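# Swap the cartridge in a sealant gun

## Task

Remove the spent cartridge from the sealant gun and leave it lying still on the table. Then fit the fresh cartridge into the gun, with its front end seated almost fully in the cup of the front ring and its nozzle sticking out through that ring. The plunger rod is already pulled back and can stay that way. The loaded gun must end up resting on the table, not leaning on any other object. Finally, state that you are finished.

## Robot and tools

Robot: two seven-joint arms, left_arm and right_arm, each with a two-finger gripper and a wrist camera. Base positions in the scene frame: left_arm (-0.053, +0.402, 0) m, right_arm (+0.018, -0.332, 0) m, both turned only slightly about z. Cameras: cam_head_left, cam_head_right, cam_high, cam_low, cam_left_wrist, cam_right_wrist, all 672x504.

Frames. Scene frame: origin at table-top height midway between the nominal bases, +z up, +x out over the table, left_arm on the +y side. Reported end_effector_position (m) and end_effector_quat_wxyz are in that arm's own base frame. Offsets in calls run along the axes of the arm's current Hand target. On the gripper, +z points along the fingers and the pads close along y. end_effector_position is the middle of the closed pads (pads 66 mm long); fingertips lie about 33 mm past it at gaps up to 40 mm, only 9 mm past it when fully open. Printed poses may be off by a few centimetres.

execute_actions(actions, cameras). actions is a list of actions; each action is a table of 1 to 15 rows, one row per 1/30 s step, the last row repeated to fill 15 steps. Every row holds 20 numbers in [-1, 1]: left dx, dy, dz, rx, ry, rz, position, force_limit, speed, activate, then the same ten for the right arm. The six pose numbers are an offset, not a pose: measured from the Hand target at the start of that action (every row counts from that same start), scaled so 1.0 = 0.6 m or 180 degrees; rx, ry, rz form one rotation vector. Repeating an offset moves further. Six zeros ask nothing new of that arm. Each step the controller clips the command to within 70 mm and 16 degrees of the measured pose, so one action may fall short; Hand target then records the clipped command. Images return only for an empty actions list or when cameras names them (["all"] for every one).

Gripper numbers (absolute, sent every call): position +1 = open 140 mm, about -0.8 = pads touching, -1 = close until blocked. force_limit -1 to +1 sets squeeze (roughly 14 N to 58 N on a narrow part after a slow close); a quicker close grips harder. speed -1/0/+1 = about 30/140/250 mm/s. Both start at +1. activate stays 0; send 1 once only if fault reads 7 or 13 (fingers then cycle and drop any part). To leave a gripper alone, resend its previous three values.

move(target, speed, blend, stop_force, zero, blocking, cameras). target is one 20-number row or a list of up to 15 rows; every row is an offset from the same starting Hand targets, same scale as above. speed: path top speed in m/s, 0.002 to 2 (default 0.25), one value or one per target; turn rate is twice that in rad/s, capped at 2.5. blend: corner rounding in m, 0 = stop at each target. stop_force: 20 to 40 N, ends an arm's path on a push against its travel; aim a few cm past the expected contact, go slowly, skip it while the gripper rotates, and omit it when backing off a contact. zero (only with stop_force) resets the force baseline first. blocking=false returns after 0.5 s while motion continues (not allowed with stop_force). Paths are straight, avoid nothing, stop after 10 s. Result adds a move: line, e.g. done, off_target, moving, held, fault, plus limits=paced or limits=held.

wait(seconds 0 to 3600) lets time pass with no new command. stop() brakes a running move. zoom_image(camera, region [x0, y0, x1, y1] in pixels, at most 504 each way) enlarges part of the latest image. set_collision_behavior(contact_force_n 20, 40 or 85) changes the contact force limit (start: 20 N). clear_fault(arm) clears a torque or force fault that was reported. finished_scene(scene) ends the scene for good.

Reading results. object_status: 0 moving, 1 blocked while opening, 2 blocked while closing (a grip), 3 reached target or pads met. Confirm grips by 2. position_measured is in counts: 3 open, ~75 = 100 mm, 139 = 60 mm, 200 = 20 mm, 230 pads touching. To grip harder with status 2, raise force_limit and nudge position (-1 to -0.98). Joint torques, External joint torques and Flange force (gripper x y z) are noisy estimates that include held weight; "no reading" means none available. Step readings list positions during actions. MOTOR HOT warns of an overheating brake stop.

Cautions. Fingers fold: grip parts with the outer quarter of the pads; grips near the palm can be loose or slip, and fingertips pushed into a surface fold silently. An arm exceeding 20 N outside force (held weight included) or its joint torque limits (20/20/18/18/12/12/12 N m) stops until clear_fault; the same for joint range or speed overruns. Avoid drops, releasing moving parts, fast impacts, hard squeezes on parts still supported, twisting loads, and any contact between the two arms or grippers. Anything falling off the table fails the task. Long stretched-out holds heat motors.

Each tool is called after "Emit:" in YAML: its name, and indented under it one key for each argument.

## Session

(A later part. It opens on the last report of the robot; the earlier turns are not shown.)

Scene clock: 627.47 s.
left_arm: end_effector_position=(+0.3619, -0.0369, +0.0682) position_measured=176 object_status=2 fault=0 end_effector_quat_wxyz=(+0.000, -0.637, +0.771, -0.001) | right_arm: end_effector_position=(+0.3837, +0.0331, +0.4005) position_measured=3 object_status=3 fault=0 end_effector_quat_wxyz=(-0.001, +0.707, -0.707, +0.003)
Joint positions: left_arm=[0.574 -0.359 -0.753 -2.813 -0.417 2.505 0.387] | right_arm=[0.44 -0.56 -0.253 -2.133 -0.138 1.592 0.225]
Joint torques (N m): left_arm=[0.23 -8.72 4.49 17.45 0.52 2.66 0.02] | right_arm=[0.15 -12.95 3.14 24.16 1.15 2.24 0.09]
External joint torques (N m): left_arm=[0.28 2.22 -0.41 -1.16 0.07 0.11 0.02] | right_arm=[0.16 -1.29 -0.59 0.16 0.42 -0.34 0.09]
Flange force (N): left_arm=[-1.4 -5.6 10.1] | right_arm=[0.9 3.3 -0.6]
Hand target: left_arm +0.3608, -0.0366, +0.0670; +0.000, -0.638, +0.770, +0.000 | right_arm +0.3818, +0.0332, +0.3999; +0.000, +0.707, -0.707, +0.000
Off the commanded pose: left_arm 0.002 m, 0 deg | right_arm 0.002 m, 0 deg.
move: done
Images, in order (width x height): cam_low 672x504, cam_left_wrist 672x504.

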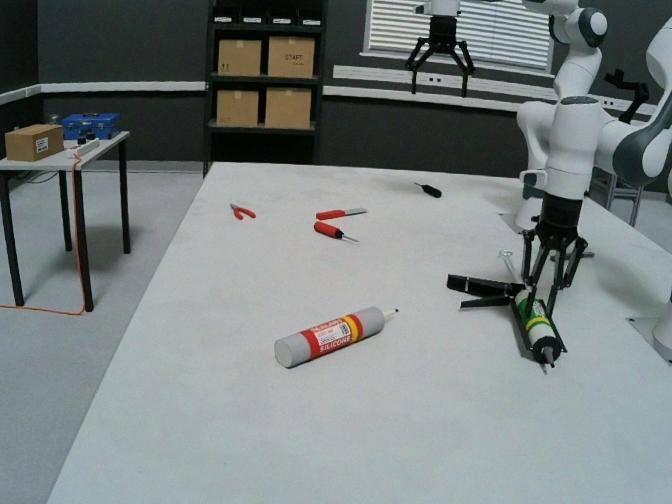

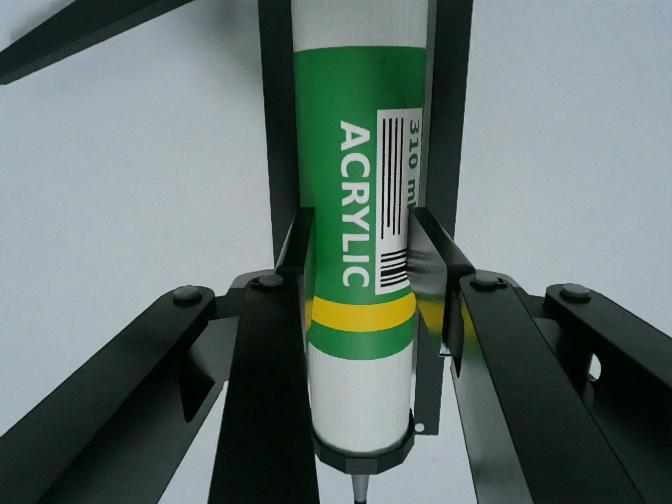

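Emit:
move:
  target:
    - [0, 0, 0, 0, 0, 0, 0.1, -1, 0, 0, 0, 0, 0, 0, 0, 0, 1, 1, 1, 0]
    - [0, 0, 0.0117, 0, 0, 0, 0.1, -1, -1, 0, 0, 0, 0, 0, 0, 0, 1, 1, 1, 0]
    - [0, 0, 0.0117, 0, 0, 0, -1, -1, -1, 0, 0, 0, 0, 0, 0, 0, 1, 1, 1, 0]
  speed: 0.1
  cameras: ["cam_left_wrist", "cam_low"]

Emit:
zoom_image:
  camera: "cam_low"
  region: [480, 220, 600, 380]

Scene clock: 645.37 s.
left_arm: end_effector_position=(+0.3604, -0.0367, +0.0602) position_measured=162 object_status=0 fault=0 end_effector_quat_wxyz=(-0.001, -0.637, +0.771, +0.000) | right_arm: end_effector_position=(+0.3837, +0.0331, +0.4005) position_measured=3 object_status=3 fault=0 end_effector_quat_wxyz=(-0.001, +0.707, -0.707, +0.003)
Joint positions: left_arm=[0.592 -0.336 -0.774 -2.819 -0.416 2.532 0.385] | right_arm=[0.44 -0.56 -0.253 -2.133 -0.138 1.592 0.225]
Joint torques (N m): left_arm=[0.19 -9.55 4.33 18.31 0.5 2.74 0.02] | right_arm=[0.14 -12.85 3.22 24.16 1.15 2.2 0.04]
External joint torques (N m): left_arm=[0.18 1.53 -0.41 0.13 0.08 0.2 0.02] | right_arm=[0.07 -1.27 -0.58 0.2 0.41 -0.38 0.04]
Flange force (N): left_arm=[-1.0 -6.9 7.4] | right_arm=[1.1 3.1 -0.8]
Hand target: left_arm +0.3608, -0.0366, +0.0600; +0.000, -0.638, +0.770, +0.000 | right_arm +0.3818, +0.0332, +0.3999; +0.000, +0.707, -0.707, +0.000
Off the commanded pose: left_arm 0.000 m, 0 deg | right_arm 0.002 m, 0 deg.
move: done
Images, in order (width x height): cam_low 672x504, cam_left_wrist 672x504.

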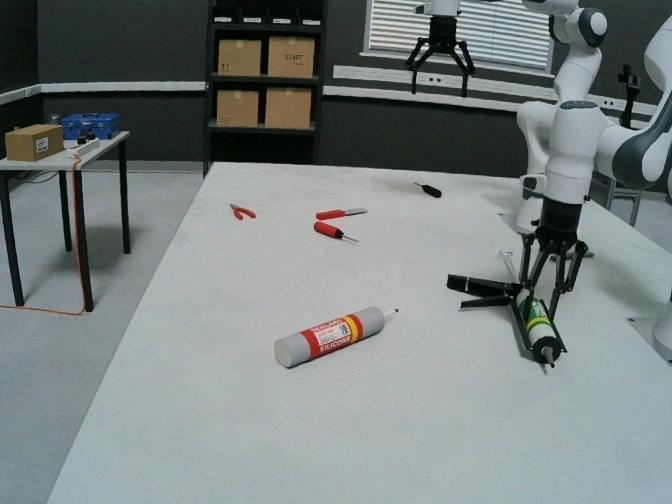

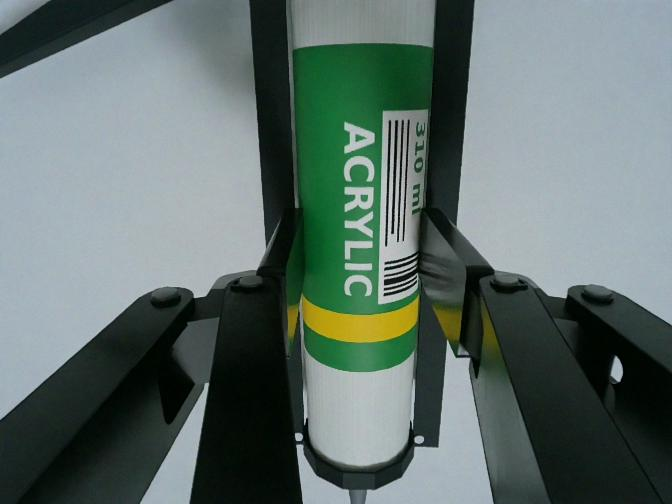

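Scaled by 3.150.

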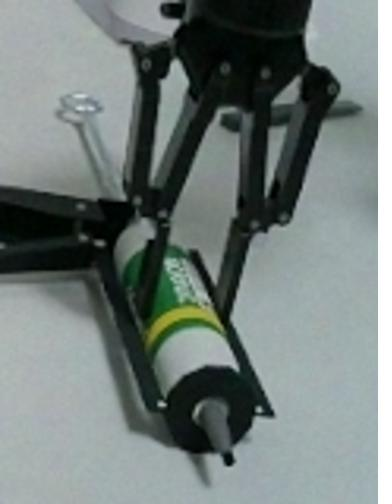

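Emit:
move:
  target: [0.01, 0, 0, 0, 0, 0, -1, -1, -1, 0, 0, 0, 0, 0, 0, 0, 1, 1, 1, 0]
  speed: 0.03
  cameras: ["cam_left_wrist", "cam_low"]

Emit:
zoom_image:
  camera: "cam_left_wrist"
  region: [240, 380, 480, 504]

Scene clock: 652.67 s.
left_arm: end_effector_position=(+0.3597, -0.0421, +0.0598) position_measured=162 object_status=2 fault=0 end_effector_quat_wxyz=(-0.001, -0.635, +0.773, +0.000) | right_arm: end_effector_position=(+0.3837, +0.0331, +0.4005) position_measured=3 object_status=3 fault=0 end_effector_quat_wxyz=(-0.001, +0.707, -0.707, +0.003)
Joint positions: left_arm=[0.585 -0.338 -0.784 -2.819 -0.422 2.532 0.379] | right_arm=[0.44 -0.56 -0.253 -2.133 -0.138 1.592 0.225]
Joint velocities: left_arm=[0 0 -0.003 0.001 -0.002 0.001 -0.006] | right_arm=[within noise]
Joint torques (N m): left_arm=[-0.28 -11.03 4.66 18.08 0.1 2.66 -0.15] | right_arm=[0.19 -12.92 3.17 24.21 1.17 2.2 0.07]
External joint torques (N m): left_arm=[-0.33 -0.08 -0.2 -0.12 -0.32 0.11 -0.15] | right_arm=[0.19 -1.35 -0.55 0.26 0.43 -0.38 0.07]
Flange force (N): left_arm=[1.5 1.7 -0.1] | right_arm=[0.9 3.2 -0.9]
Hand target: left_arm +0.3597, -0.0425, +0.0600; +0.000, -0.638, +0.770, +0.000 | right_arm +0.3818, +0.0332, +0.3999; +0.000, +0.707, -0.707, +0.000
Off the commanded pose: left_arm 0.000 m, 1 deg | right_arm 0.002 m, 0 deg.
move: done
Images, in order (width x height): cam_low 672x504, cam_left_wrist 672x504.

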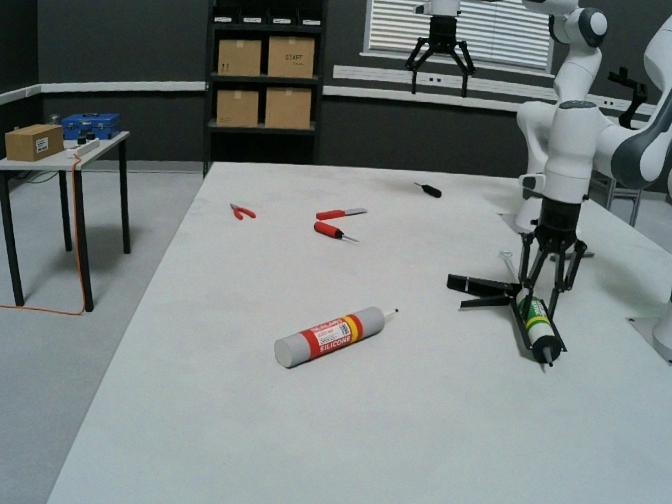

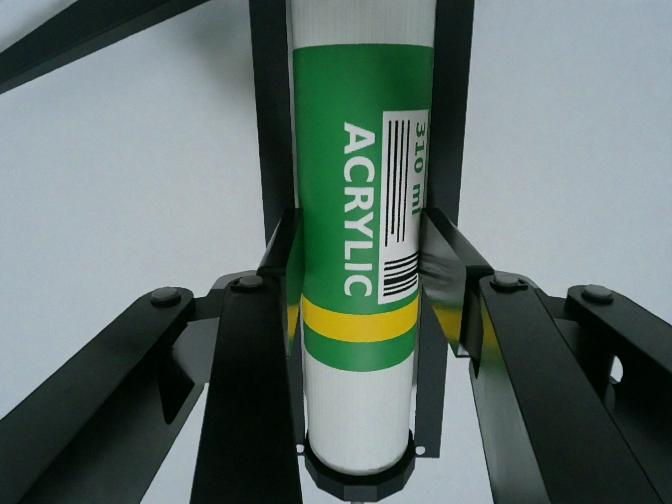

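Scaled by 2.100.

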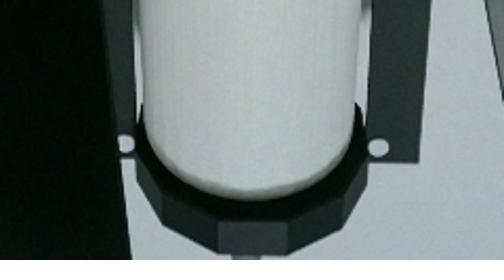

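Emit:
move:
  target: [0.01, 0, 0, 0, 0, 0, -1, -1, -1, 0, 0, 0, 0, 0, 0, 0, 1, 1, 1, 0]
  speed: 0.02
  stop_force: 20
  cameras: ["cam_left_wrist"]

Emit:
zoom_image:
  camera: "cam_left_wrist"
  region: [240, 380, 480, 504]

Scene clock: 663.13 s.
left_arm: end_effector_position=(+0.3594, -0.0470, +0.0601) position_measured=162 object_status=2 fault=0 end_effector_quat_wxyz=(+0.001, -0.636, +0.772, +0.000) | right_arm: end_effector_position=(+0.3837, +0.0331, +0.4005) position_measured=3 object_status=3 fault=0 end_effector_quat_wxyz=(-0.001, +0.707, -0.707, +0.003)
Joint positions: left_arm=[0.578 -0.342 -0.793 -2.82 -0.429 2.532 0.366] | right_arm=[0.44 -0.56 -0.253 -2.133 -0.138 1.592 0.225]
Joint torques (N m): left_arm=[-1.28 -10.14 4.21 18.16 -0.17 2.5 -0.15] | right_arm=[0.19 -12.97 3.16 24.22 1.14 2.21 0.07]
External joint torques (N m): left_arm=[-1.27 0.58 -0.69 -0.04 -0.59 -0.06 -0.15] | right_arm=[0.2 -1.31 -0.56 0.22 0.41 -0.37 0.07]
Flange force (N): left_arm=[3.7 1.8 0.7] | right_arm=[0.9 3.2 -0.8]
Hand target: left_arm +0.3586, -0.0484, +0.0600; +0.000, -0.638, +0.770, +0.000 | right_arm +0.3818, +0.0332, +0.3999; +0.000, +0.707, -0.707, +0.000
Off the commanded pose: left_arm 0.002 m, 0 deg | right_arm 0.002 m, 0 deg.
move: done

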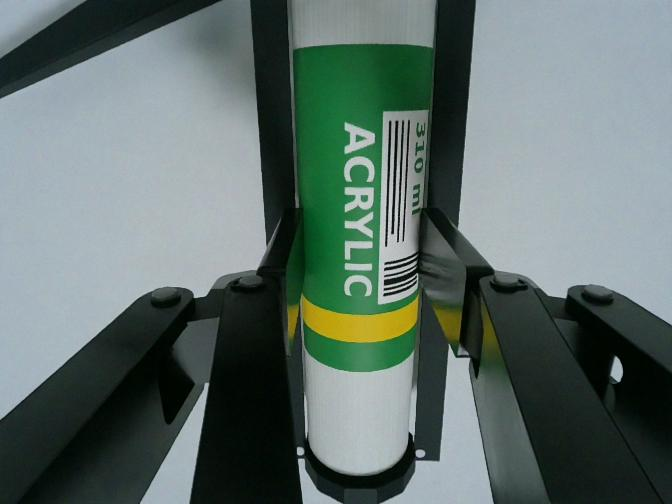

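Scaled by 2.100.

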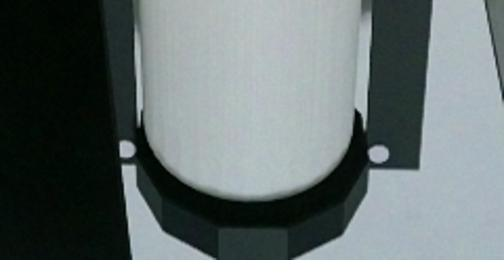

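Emit:
move:
  target:
    - [-0.0155, 0, -0.022, 0, 0.0389, 0, -1, -1, -1, 0, 0, 0, 0, 0, 0, 0, 1, 1, 1, 0]
    - [-0.0217, 0, -0.0387, 0, 0.0722, 0, -1, -1, -1, 0, 0, 0, 0, 0, 0, 0, 1, 1, 1, 0]
  speed: 0.06
  blend: 0.003
  cameras: ["cam_left_wrist", "cam_low", "cam_head_left"]

Emit:
zoom_image:
  camera: "cam_low"
  region: [480, 220, 600, 380]

Scene clock: 733.27 s.
left_arm: end_effector_position=(+0.3613, -0.0347, +0.0833) position_measured=162 object_status=2 fault=0 end_effector_quat_wxyz=(-0.086, -0.637, +0.762, -0.071) | right_arm: end_effector_position=(+0.3837, +0.0331, +0.4005) position_measured=3 object_status=3 fault=0 end_effector_quat_wxyz=(-0.001, +0.707, -0.707, +0.003)
Joint positions: left_arm=[0.494 -0.306 -0.481 -2.757 -0.523 2.363 0.612] | right_arm=[0.44 -0.56 -0.253 -2.133 -0.138 1.592 0.225]
Joint velocities: left_arm=[0 0 0 0 -0.001 0 0.006] | right_arm=[within noise]
Joint torques (N m): left_arm=[-0.83 -13.55 3.24 20.38 0.37 2.02 0.25] | right_arm=[0.24 -12.89 3.11 24.21 1.14 2.22 0.1]
External joint torques (N m): left_arm=[-0.84 1.76 0.32 0.7 -0.07 -0.13 0.24] | right_arm=[0.24 -1.3 -0.62 0.27 0.4 -0.34 0.1]
Flange force (N): left_arm=[-2.4 -6.2 3.7] | right_arm=[0.9 3.0 -0.9]
Hand target: left_arm +0.3610, -0.0356, +0.0832; -0.087, -0.634, +0.765, -0.072 | right_arm +0.3818, +0.0332, +0.3999; +0.000, +0.707, -0.707, +0.000
Off the commanded pose: left_arm 0.001 m, 0 deg | right_arm 0.002 m, 0 deg.
move: done
Images, in order (width x height): cam_head_left 672x504, cam_low 672x504, cam_left_wrist 672x504.

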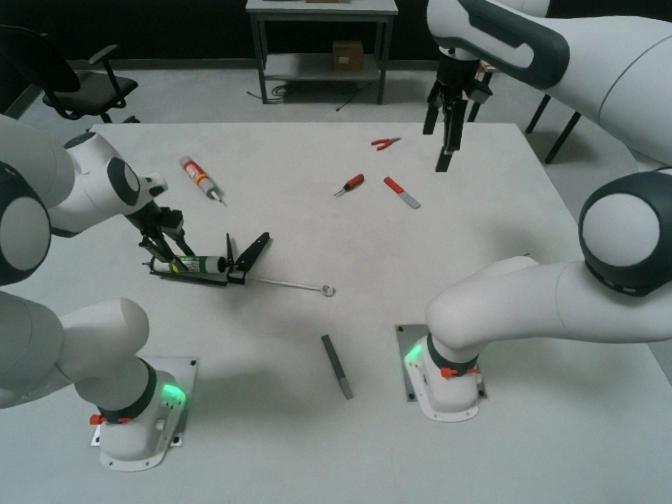

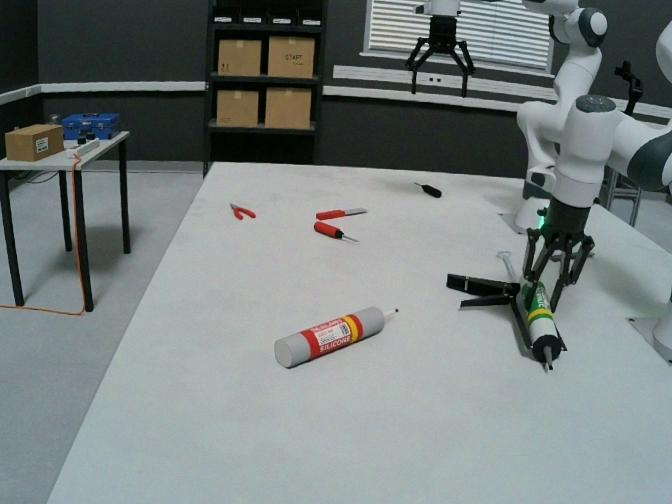

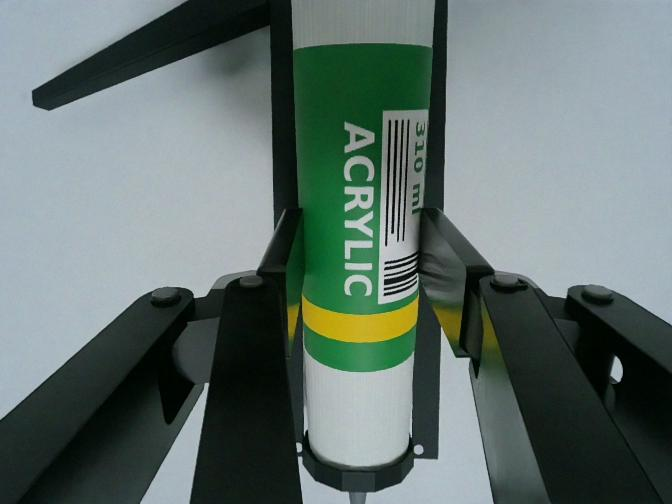

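Scaled by 3.150.

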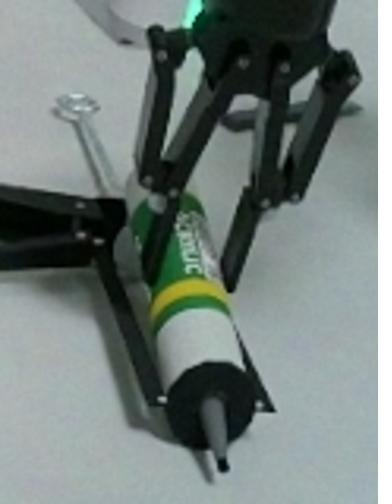

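Emit:
move:
  target:
    - [-0.0018, 0, -0.0085, 0, 0.0167, 0, -1, -1, -1, 0, 0, 0, 0, 0, 0, 0, 1, 1, 1, 0]
    - [0.1113, 0, -0.0145, 0, 0.0167, 0, -1, -1, -1, 0, 0, 0, 0, 0, 0, 0, 1, 1, 1, 0]
  speed: 0.06
  blend: 0.002
  cameras: ["cam_left_wrist", "cam_low", "cam_head_left"]

Emit:
zoom_image:
  camera: "cam_low"
  region: [480, 220, 600, 380]

Scene clock: 750.53 s.
left_arm: end_effector_position=(+0.3501, -0.0969, +0.1067) position_measured=163 object_status=2 fault=0 end_effector_quat_wxyz=(-0.106, -0.628, +0.765, -0.089) | right_arm: end_effector_position=(+0.3837, +0.0331, +0.4005) position_measured=3 object_status=3 fault=0 end_effector_quat_wxyz=(-0.001, +0.707, -0.707, +0.003)
Joint positions: left_arm=[0.392 -0.397 -0.507 -2.762 -0.628 2.274 0.564] | right_arm=[0.44 -0.56 -0.253 -2.133 -0.138 1.592 0.225]
Joint velocities: left_arm=[0 0 0 0.002 0.001 0 -0.005] | right_arm=[within noise]
Joint torques (N m): left_arm=[-0.16 -12.47 3.46 20.03 -0.03 1.9 -0.06] | right_arm=[0.17 -12.98 3.15 24.16 1.15 2.22 0.08]
External joint torques (N m): left_arm=[-0.16 0.37 -0.47 -0.24 -0.44 -0.14 -0.07] | right_arm=[0.21 -1.19 -0.55 0.11 0.41 -0.36 0.08]
Flange force (N): left_arm=[1.0 -0.3 1.7] | right_arm=[0.8 3.1 -0.5]
Hand target: left_arm +0.3493, -0.0976, +0.1068; -0.107, -0.632, +0.762, -0.089 | right_arm +0.3818, +0.0332, +0.3999; +0.000, +0.707, -0.707, +0.000
Off the commanded pose: left_arm 0.001 m, 1 deg | right_arm 0.002 m, 0 deg.
move: done
Images, in order (width x height): cam_head_left 672x504, cam_low 672x504, cam_left_wrist 672x504.

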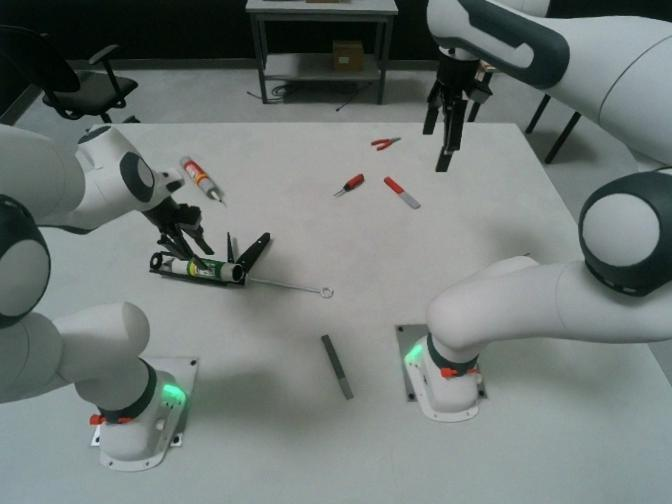

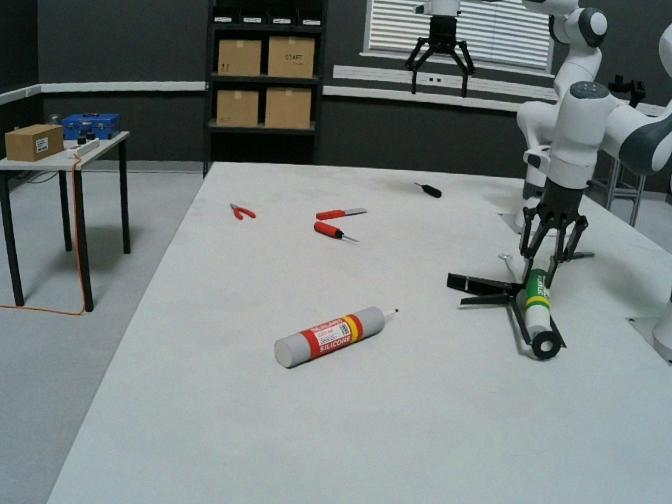

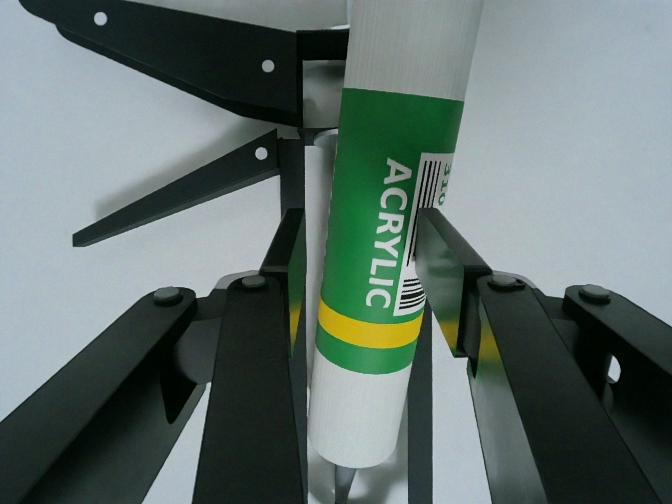

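Scaled by 3.150.

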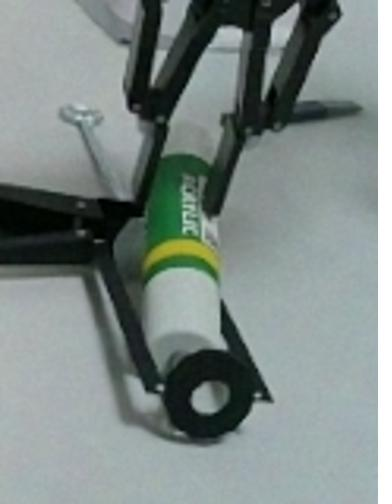

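Emit:
move:
  target:
    - [0.046, 0, -0.16, 0, 0, 0, -1, -1, -1, 0, 0, 0, 0, 0, 0, 0, 1, 1, 1, 0]
    - [0.4307, -0.5325, -0.0035, 0, -0.0889, 0, -1, -1, -1, 0, 0, 0, 0, 0, 0, 0, 1, 1, 1, 0]
  speed: 0.2
  blend: 0.03
  cameras: ["cam_left_wrist", "cam_low", "cam_high", "cam_head_right"]

Emit:
zoom_image:
  camera: "cam_low"
  region: [330, 120, 580, 330]

Scene clock: 808.17 s.
left_arm: end_effector_position=(+0.6189, -0.4001, +0.1815) position_measured=163 object_status=2 fault=0 end_effector_quat_wxyz=(+0.002, -0.635, +0.773, -0.002) | right_arm: end_effector_position=(+0.3837, +0.0331, +0.4005) position_measured=3 object_status=3 fault=0 end_effector_quat_wxyz=(-0.001, +0.707, -0.707, +0.003)
Joint positions: left_arm=[-0.193 0.723 -0.581 -1.215 0.388 1.835 -0.56] | right_arm=[0.44 -0.56 -0.253 -2.133 -0.138 1.592 0.225]
Joint velocities: left_arm=[0 0 0.001 0.001 0.001 -0.004 -0.006] | right_arm=[within noise]
Joint torques (N m): left_arm=[-0.8 -48.42 -8.98 24.02 0.34 2.42 -0.12] | right_arm=[0.15 -12.91 3.18 24.21 1.13 2.2 0.05]
External joint torques (N m): left_arm=[-1 2.18 0.73 0.64 -0.43 -0.23 -0.12] | right_arm=[0.08 -1.42 -0.63 0.3 0.39 -0.37 0.05]
Flange force (N): left_arm=[7.7 -15.6 -0.8] | right_arm=[1.2 3.3 -1.0]
Hand target: left_arm +0.6175, -0.4002, +0.1802; +0.000, -0.638, +0.770, +0.000 | right_arm +0.3818, +0.0332, +0.3999; +0.000, +0.707, -0.707, +0.000
Off the commanded pose: left_arm 0.002 m, 1 deg | right_arm 0.002 m, 0 deg.
move: done
Images, in order (width x height): cam_head_right 672x504, cam_high 672x504, cam_low 672x504, cam_left_wrist 672x504.

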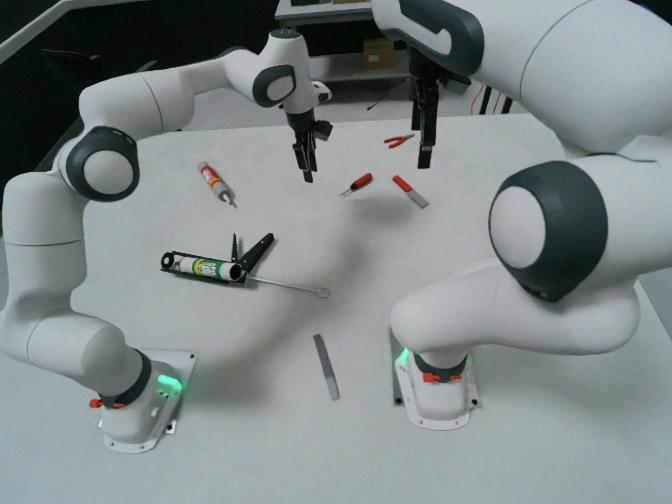

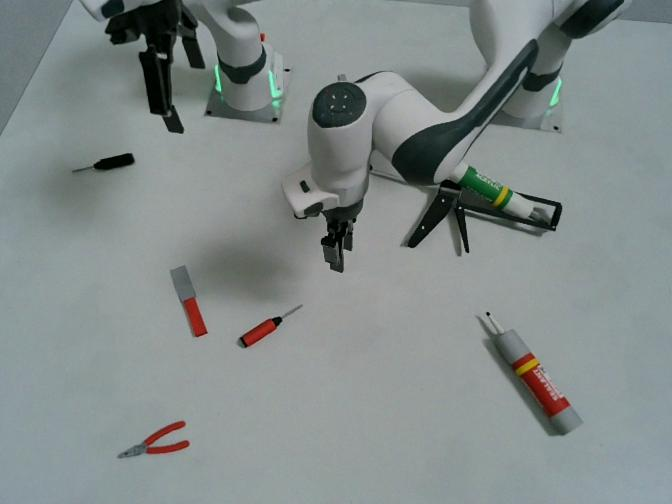

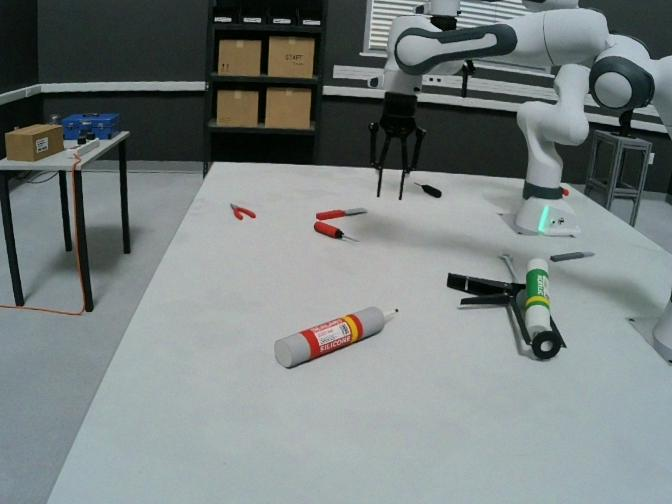

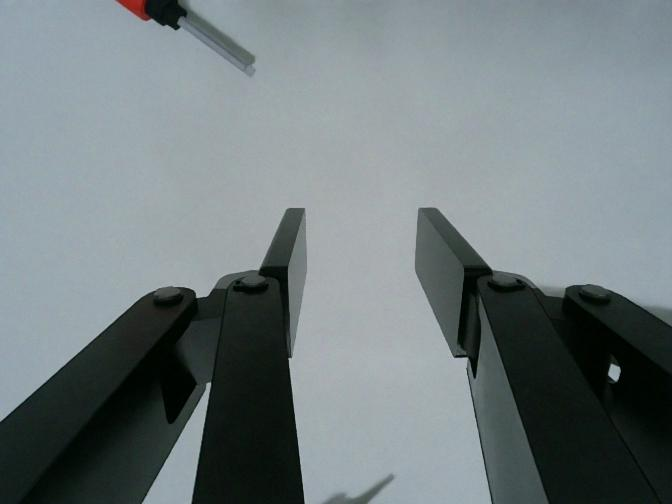

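Scaled by 2.016.

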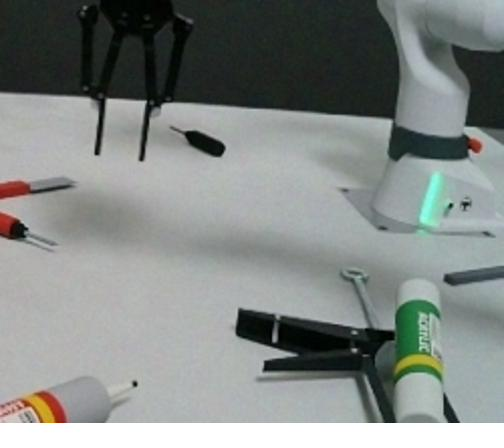

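Emit:
move:
  target: [-0.4768, 0.5343, -0.033, 0, 0, 0, 1, -1, 0, 0, 0, 0, 0, 0, 0, 0, 1, 1, 1, 0]
  speed: 0.3
  cameras: ["cam_left_wrist", "cam_high"]

Emit:
zoom_image:
  camera: "cam_high"
  region: [380, 120, 600, 285]

Scene clock: 820.60 s.
left_arm: end_effector_position=(+0.3556, -0.0605, +0.2001) position_measured=3 object_status=3 fault=0 end_effector_quat_wxyz=(-0.001, -0.642, +0.766, -0.001) | right_arm: end_effector_position=(+0.3837, +0.0331, +0.4005) position_measured=3 object_status=3 fault=0 end_effector_quat_wxyz=(-0.001, +0.707, -0.707, +0.003)
Joint positions: left_arm=[0.105 -0.584 -0.26 -2.67 -0.168 2.096 0.147] | right_arm=[0.44 -0.56 -0.253 -2.133 -0.138 1.592 0.225]
Joint velocities: left_arm=[0 0 0.002 0.001 0 0 0.006] | right_arm=[within noise]
Joint torques (N m): left_arm=[-0.81 -9.88 3.19 23.43 1.2 2.63 0.32] | right_arm=[0.17 -12.94 3.12 24.2 1.15 2.2 0.04]
External joint torques (N m): left_arm=[-0.8 1.19 0.23 -0.42 0.56 0.06 0.32] | right_arm=[0.18 -1.27 -0.61 0.15 0.41 -0.39 0.05]
Flange force (N): left_arm=[-1.0 -2.8 2.2] | right_arm=[1.0 3.2 -0.6]
Hand target: left_arm +0.3553, -0.0597, +0.1998; +0.000, -0.638, +0.770, +0.000 | right_arm +0.3818, +0.0332, +0.3999; +0.000, +0.707, -0.707, +0.000
Off the commanded pose: left_arm 0.001 m, 1 deg | right_arm 0.002 m, 0 deg.
move: done
Images, in order (width x height): cam_high 672x504, cam_left_wrist 672x504.

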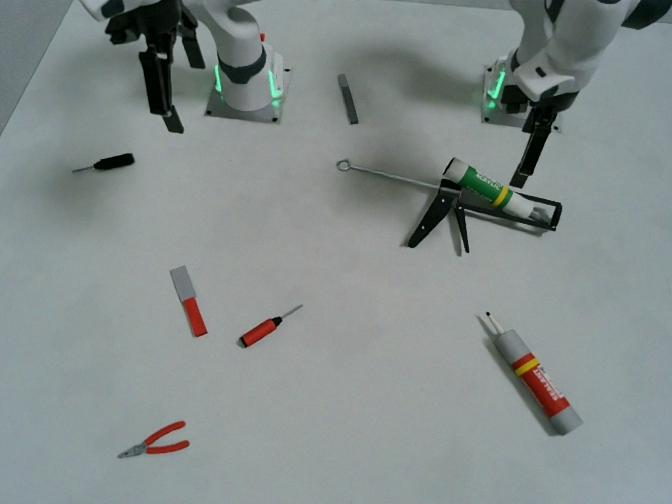

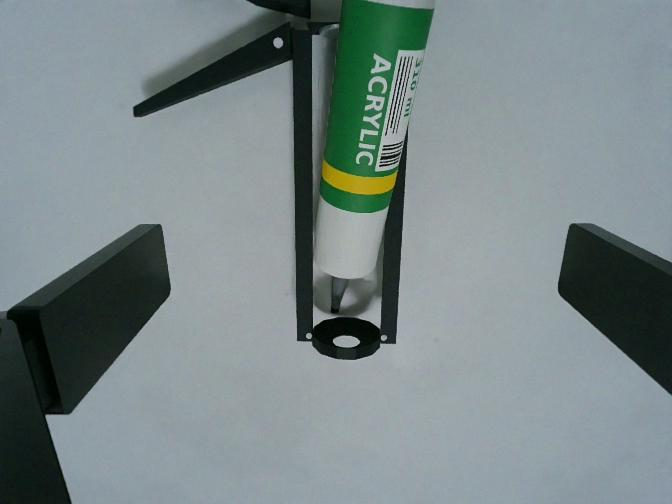

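Scaled by 2.291.

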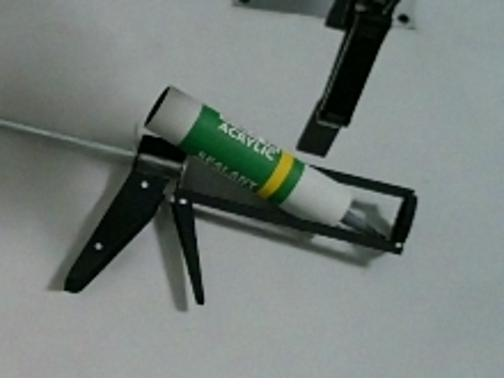

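Emit:
move:
  target:
    - [0.0365, 0.0127, 0.12, -0.0053, 0.1055, 0.0314, 1, -0.05, -1, 0, 0, 0, 0, 0, 0, 0, 1, 1, 1, 0]
    - [0.0365, 0.0127, 0.2095, -0.0053, 0.1055, 0.0314, 1, -0.05, -1, 0, 0, 0, 0, 0, 0, 0, 1, 1, 1, 0]
    - [0.0365, 0.0127, 0.2095, -0.0053, 0.1055, 0.0314, -1, -0.05, -1, 0, 0, 0, 0, 0, 0, 0, 1, 1, 1, 0]
  speed: 0.15
  blend: [0.01, 0, 0]
  cameras: ["cam_left_wrist", "cam_low", "cam_high"]

Emit:
zoom_image:
  camera: "cam_low"
  region: [480, 200, 600, 380]

Scene clock: 875.67 s.
left_arm: end_effector_position=(+0.3435, -0.0797, +0.0745) position_measured=158 object_status=0 fault=0 end_effector_quat_wxyz=(-0.132, -0.593, +0.789, -0.098) | right_arm: end_effector_position=(+0.3837, +0.0331, +0.4005) position_measured=3 object_status=3 fault=0 end_effector_quat_wxyz=(-0.001, +0.707, -0.707, +0.003)
Joint positions: left_arm=[-0.105 -0.248 0.083 -2.778 -0.446 2.391 0.607] | right_arm=[0.44 -0.56 -0.253 -2.133 -0.138 1.592 0.225]
Joint torques (N m): left_arm=[-0.79 -16.08 -0.41 19.3 0.05 2 0.27] | right_arm=[0.2 -12.96 3.12 24.16 1.15 2.22 0.06]
External joint torques (N m): left_arm=[-0.77 1.96 0.26 0.18 -0.36 0.1 0.26] | right_arm=[0.16 -1.34 -0.67 0.19 0.41 -0.36 0.07]
Flange force (N): left_arm=[-3.4 -6.9 6.9] | right_arm=[1.1 3.2 -0.7]
Hand target: left_arm +0.3438, -0.0799, +0.0741; -0.132, -0.591, +0.789, -0.099 | right_arm +0.3818, +0.0332, +0.3999; +0.000, +0.707, -0.707, +0.000
Off the commanded pose: left_arm 0.001 m, 0 deg | right_arm 0.002 m, 0 deg.
move: done
Images, in order (width x height): cam_high 672x504, cam_low 672x504, cam_left_wrist 672x504.

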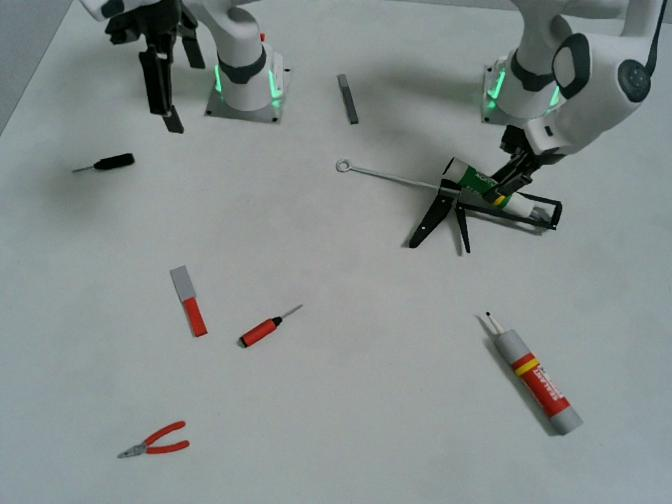

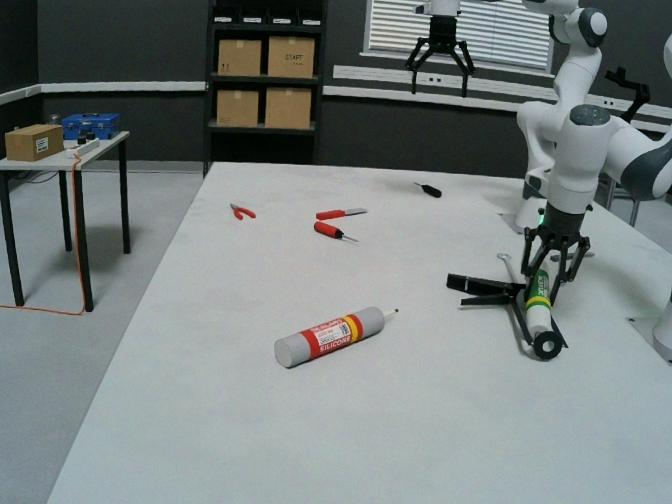

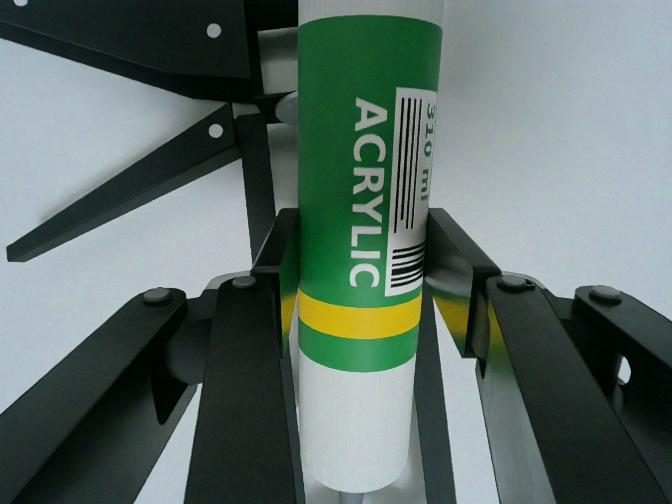

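Scaled by 2.800.

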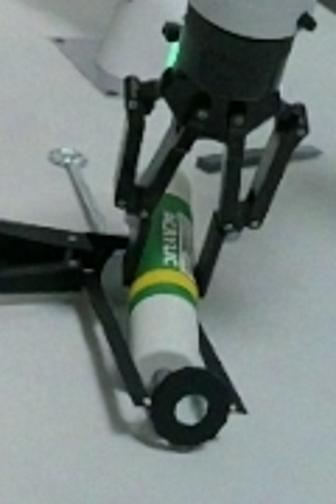

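Emit:
move:
  target: [0.0543, 0, -0.1576, 0, 0, 0, -1, -0.05, -1, 0, 0, 0, 0, 0, 0, 0, 1, 1, 1, 0]
  speed: 0.12
  cameras: ["cam_left_wrist", "cam_low"]

Scene clock: 884.00 s.
left_arm: end_effector_position=(+0.3436, -0.0802, +0.1730) position_measured=158 object_status=2 fault=0 end_effector_quat_wxyz=(-0.133, -0.588, +0.791, -0.100) | right_arm: end_effector_position=(+0.3837, +0.0331, +0.4005) position_measured=3 object_status=3 fault=0 end_effector_quat_wxyz=(-0.001, +0.707, -0.707, +0.003)
Joint positions: left_arm=[-0.043 -0.469 0.053 -2.684 -0.342 2.091 0.486] | right_arm=[0.44 -0.56 -0.253 -2.133 -0.138 1.592 0.225]
Joint velocities: left_arm=[0.001 0.001 -0.001 0 0 -0.003 -0.007] | right_arm=[within noise]
Joint torques (N m): left_arm=[0.31 -13.75 -1.33 23.92 0.45 1.86 -0.11] | right_arm=[0.08 -12.95 3.13 24.2 1.15 2.2 0.11]
External joint torques (N m): left_arm=[0.33 0.37 -0.53 1.05 0.18 -0.14 -0.12] | right_arm=[0.12 -1.4 -0.53 0.31 0.42 -0.36 0.11]
Flange force (N): left_arm=[-0.5 -3.8 -1.9] | right_arm=[0.9 3.3 -1.0]
Hand target: left_arm +0.3438, -0.0799, +0.1741; -0.132, -0.591, +0.789, -0.099 | right_arm +0.3818, +0.0332, +0.3999; +0.000, +0.707, -0.707, +0.000
Off the commanded pose: left_arm 0.001 m, 0 deg | right_arm 0.002 m, 0 deg.
move: done
Images, in order (width x height): cam_low 672x504, cam_left_wrist 672x504.

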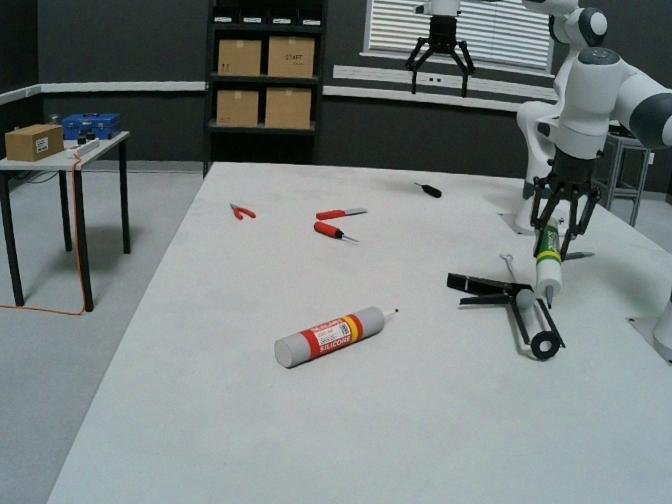

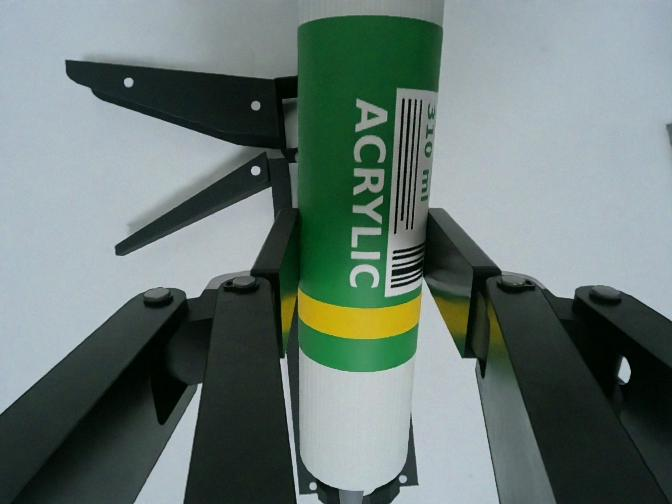

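Emit:
move:
  target: [0.469, -0.5005, 0.1508, 0, -0.1056, 0, -1, -0.05, -1, 0, 0, 0, 0, 0, 0, 0, 1, 1, 1, 0]
  speed: 0.25
  cameras: ["cam_left_wrist", "cam_low", "cam_high"]

Emit:
zoom_image:
  camera: "cam_low"
  region: [330, 120, 480, 270]

Scene clock: 901.33 s.
left_arm: end_effector_position=(+0.5494, -0.4477, +0.1804) position_measured=158 object_status=2 fault=0 end_effector_quat_wxyz=(+0.001, -0.596, +0.803, -0.001) | right_arm: end_effector_position=(+0.3837, +0.0331, +0.4005) position_measured=3 object_status=3 fault=0 end_effector_quat_wxyz=(-0.001, +0.707, -0.707, +0.003)
Joint positions: left_arm=[-0.503 0.548 -0.238 -1.407 0.134 1.941 -0.461] | right_arm=[0.44 -0.56 -0.253 -2.133 -0.138 1.592 0.225]
Joint velocities: left_arm=[0.001 -0.001 0.001 -0.001 0 -0.001 -0.008] | right_arm=[within noise]
Joint torques (N m): left_arm=[-0.8 -47.42 -2.71 25.65 0.39 2.57 -0.06] | right_arm=[0.1 -12.86 3.12 24.21 1.15 2.23 0.03]
External joint torques (N m): left_arm=[-0.71 1.64 0.71 1 -0.33 -0.05 -0.06] | right_arm=[0.03 -1.29 -0.71 0.27 0.41 -0.34 0.03]
Flange force (N): left_arm=[5.5 -11.6 -0.7] | right_arm=[1.3 2.9 -0.9]
Hand target: left_arm +0.5487, -0.4480, +0.1804; +0.000, -0.599, +0.801, +0.000 | right_arm +0.3818, +0.0332, +0.3999; +0.000, +0.707, -0.707, +0.000
Off the commanded pose: left_arm 0.001 m, 1 deg | right_arm 0.002 m, 0 deg.
move: done
Images, in order (width x height): cam_high 672x504, cam_low 672x504, cam_left_wrist 672x504.

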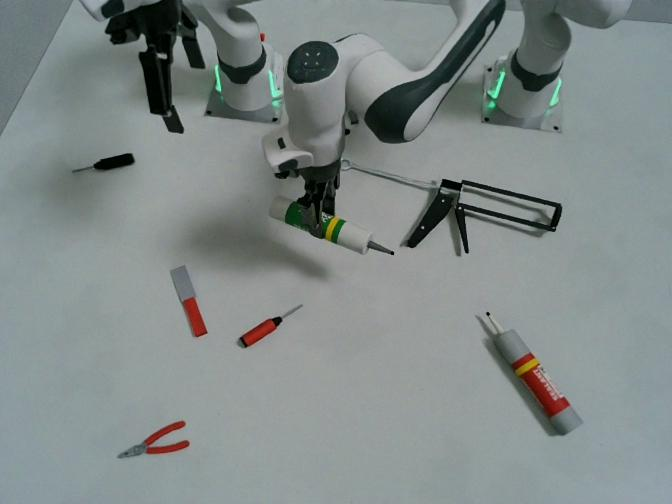

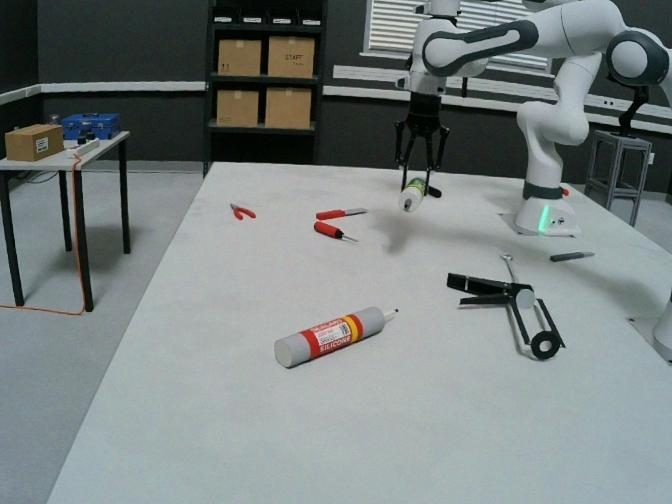

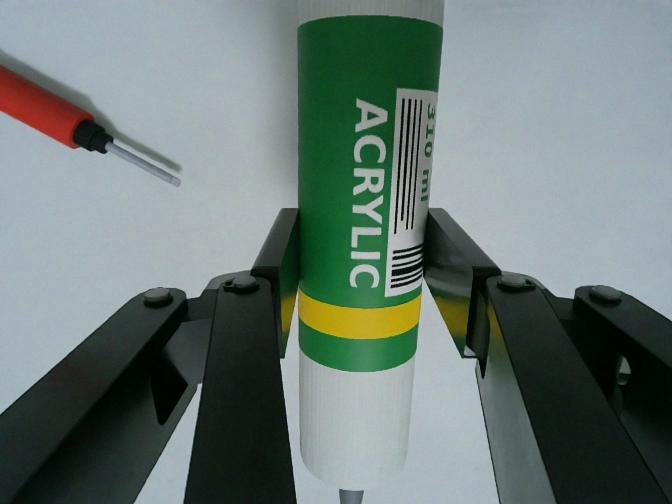

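Scaled by 3.360.

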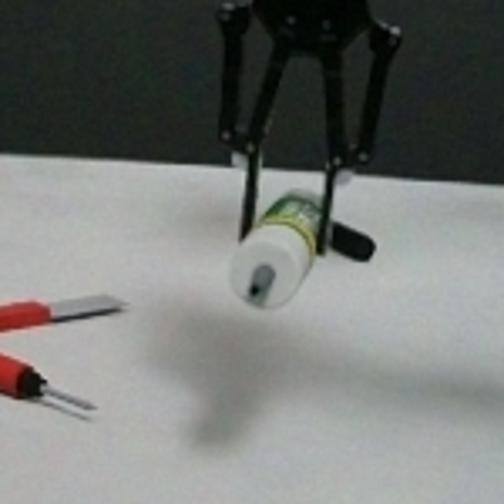

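Emit:
move:
  target:
    - [0, 0, 0.19, 0, 0, 0, -1, -0.05, -1, 0, 0, 0, 0, 0, 0, 0, 1, 1, 1, 0]
    - [0, 0, 0.2258, 0, 0, 0, -1, -0.05, -1, 0, 0, 0, 0, 0, 0, 0, 1, 1, 1, 0]
  speed: [0.2, 0.04]
  blend: [0.01, 0]
  cameras: ["cam_left_wrist", "cam_low"]

Emit:
zoom_image:
  camera: "cam_low"
  region: [330, 120, 480, 270]

Scene clock: 927.50 s.
left_arm: end_effector_position=(+0.5493, -0.4491, +0.0482) position_measured=158 object_status=2 fault=0 end_effector_quat_wxyz=(-0.001, -0.597, +0.802, -0.002) | right_arm: end_effector_position=(+0.3837, +0.0331, +0.4005) position_measured=3 object_status=3 fault=0 end_effector_quat_wxyz=(-0.001, +0.707, -0.707, +0.003)
Joint positions: left_arm=[-0.52 0.689 -0.205 -1.525 0.158 2.2 -0.481] | right_arm=[0.44 -0.56 -0.253 -2.133 -0.138 1.592 0.225]
Joint velocities: left_arm=[0 0.001 0.001 0 -0.001 0.005 0] | right_arm=[within noise]
Joint torques (N m): left_arm=[-1 -47.57 -2.61 22.46 0.83 2.7 -0.13] | right_arm=[0.1 -12.93 3.1 24.18 1.15 2.23 0.05]
External joint torques (N m): left_arm=[-0.75 3.77 1.22 -0.95 0.2 0.06 -0.13] | right_arm=[0.19 -1.27 -0.5 0.22 0.42 -0.33 0.05]
Flange force (N): left_arm=[3.7 -6.4 6.3] | right_arm=[0.8 3.1 -0.8]
Hand target: left_arm +0.5487, -0.4481, +0.0449; +0.000, -0.599, +0.801, +0.000 | right_arm +0.3818, +0.0332, +0.3999; +0.000, +0.707, -0.707, +0.000
Off the commanded pose: left_arm 0.003 m, 0 deg | right_arm 0.002 m, 0 deg.
move: done
Images, in order (width x height): cam_low 672x504, cam_left_wrist 672x504.

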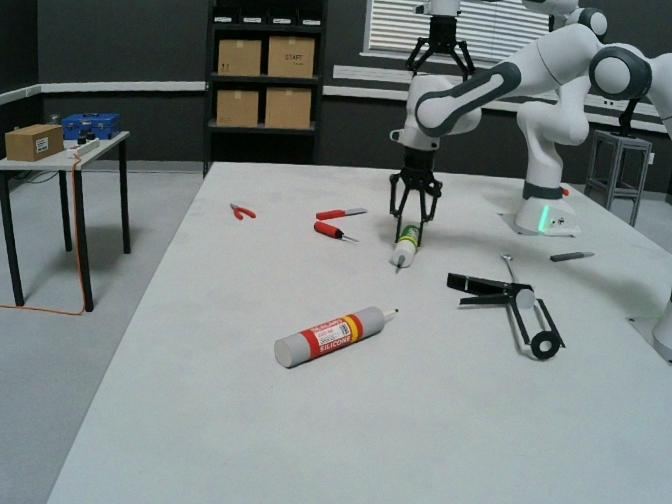

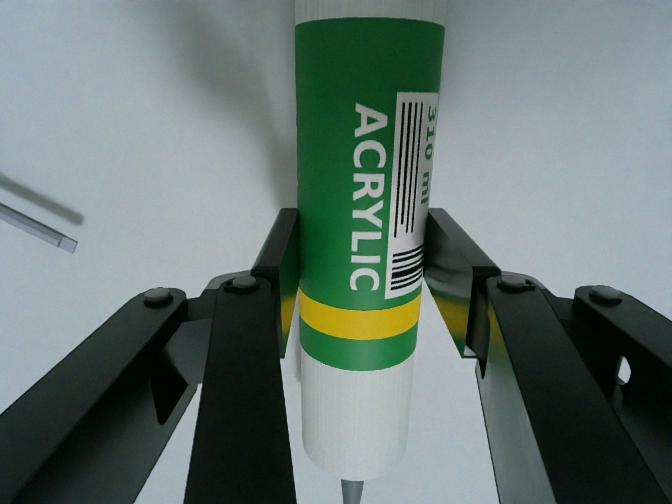

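Scaled by 3.360.

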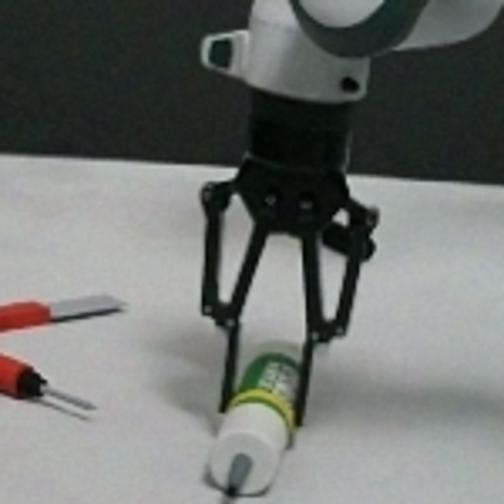

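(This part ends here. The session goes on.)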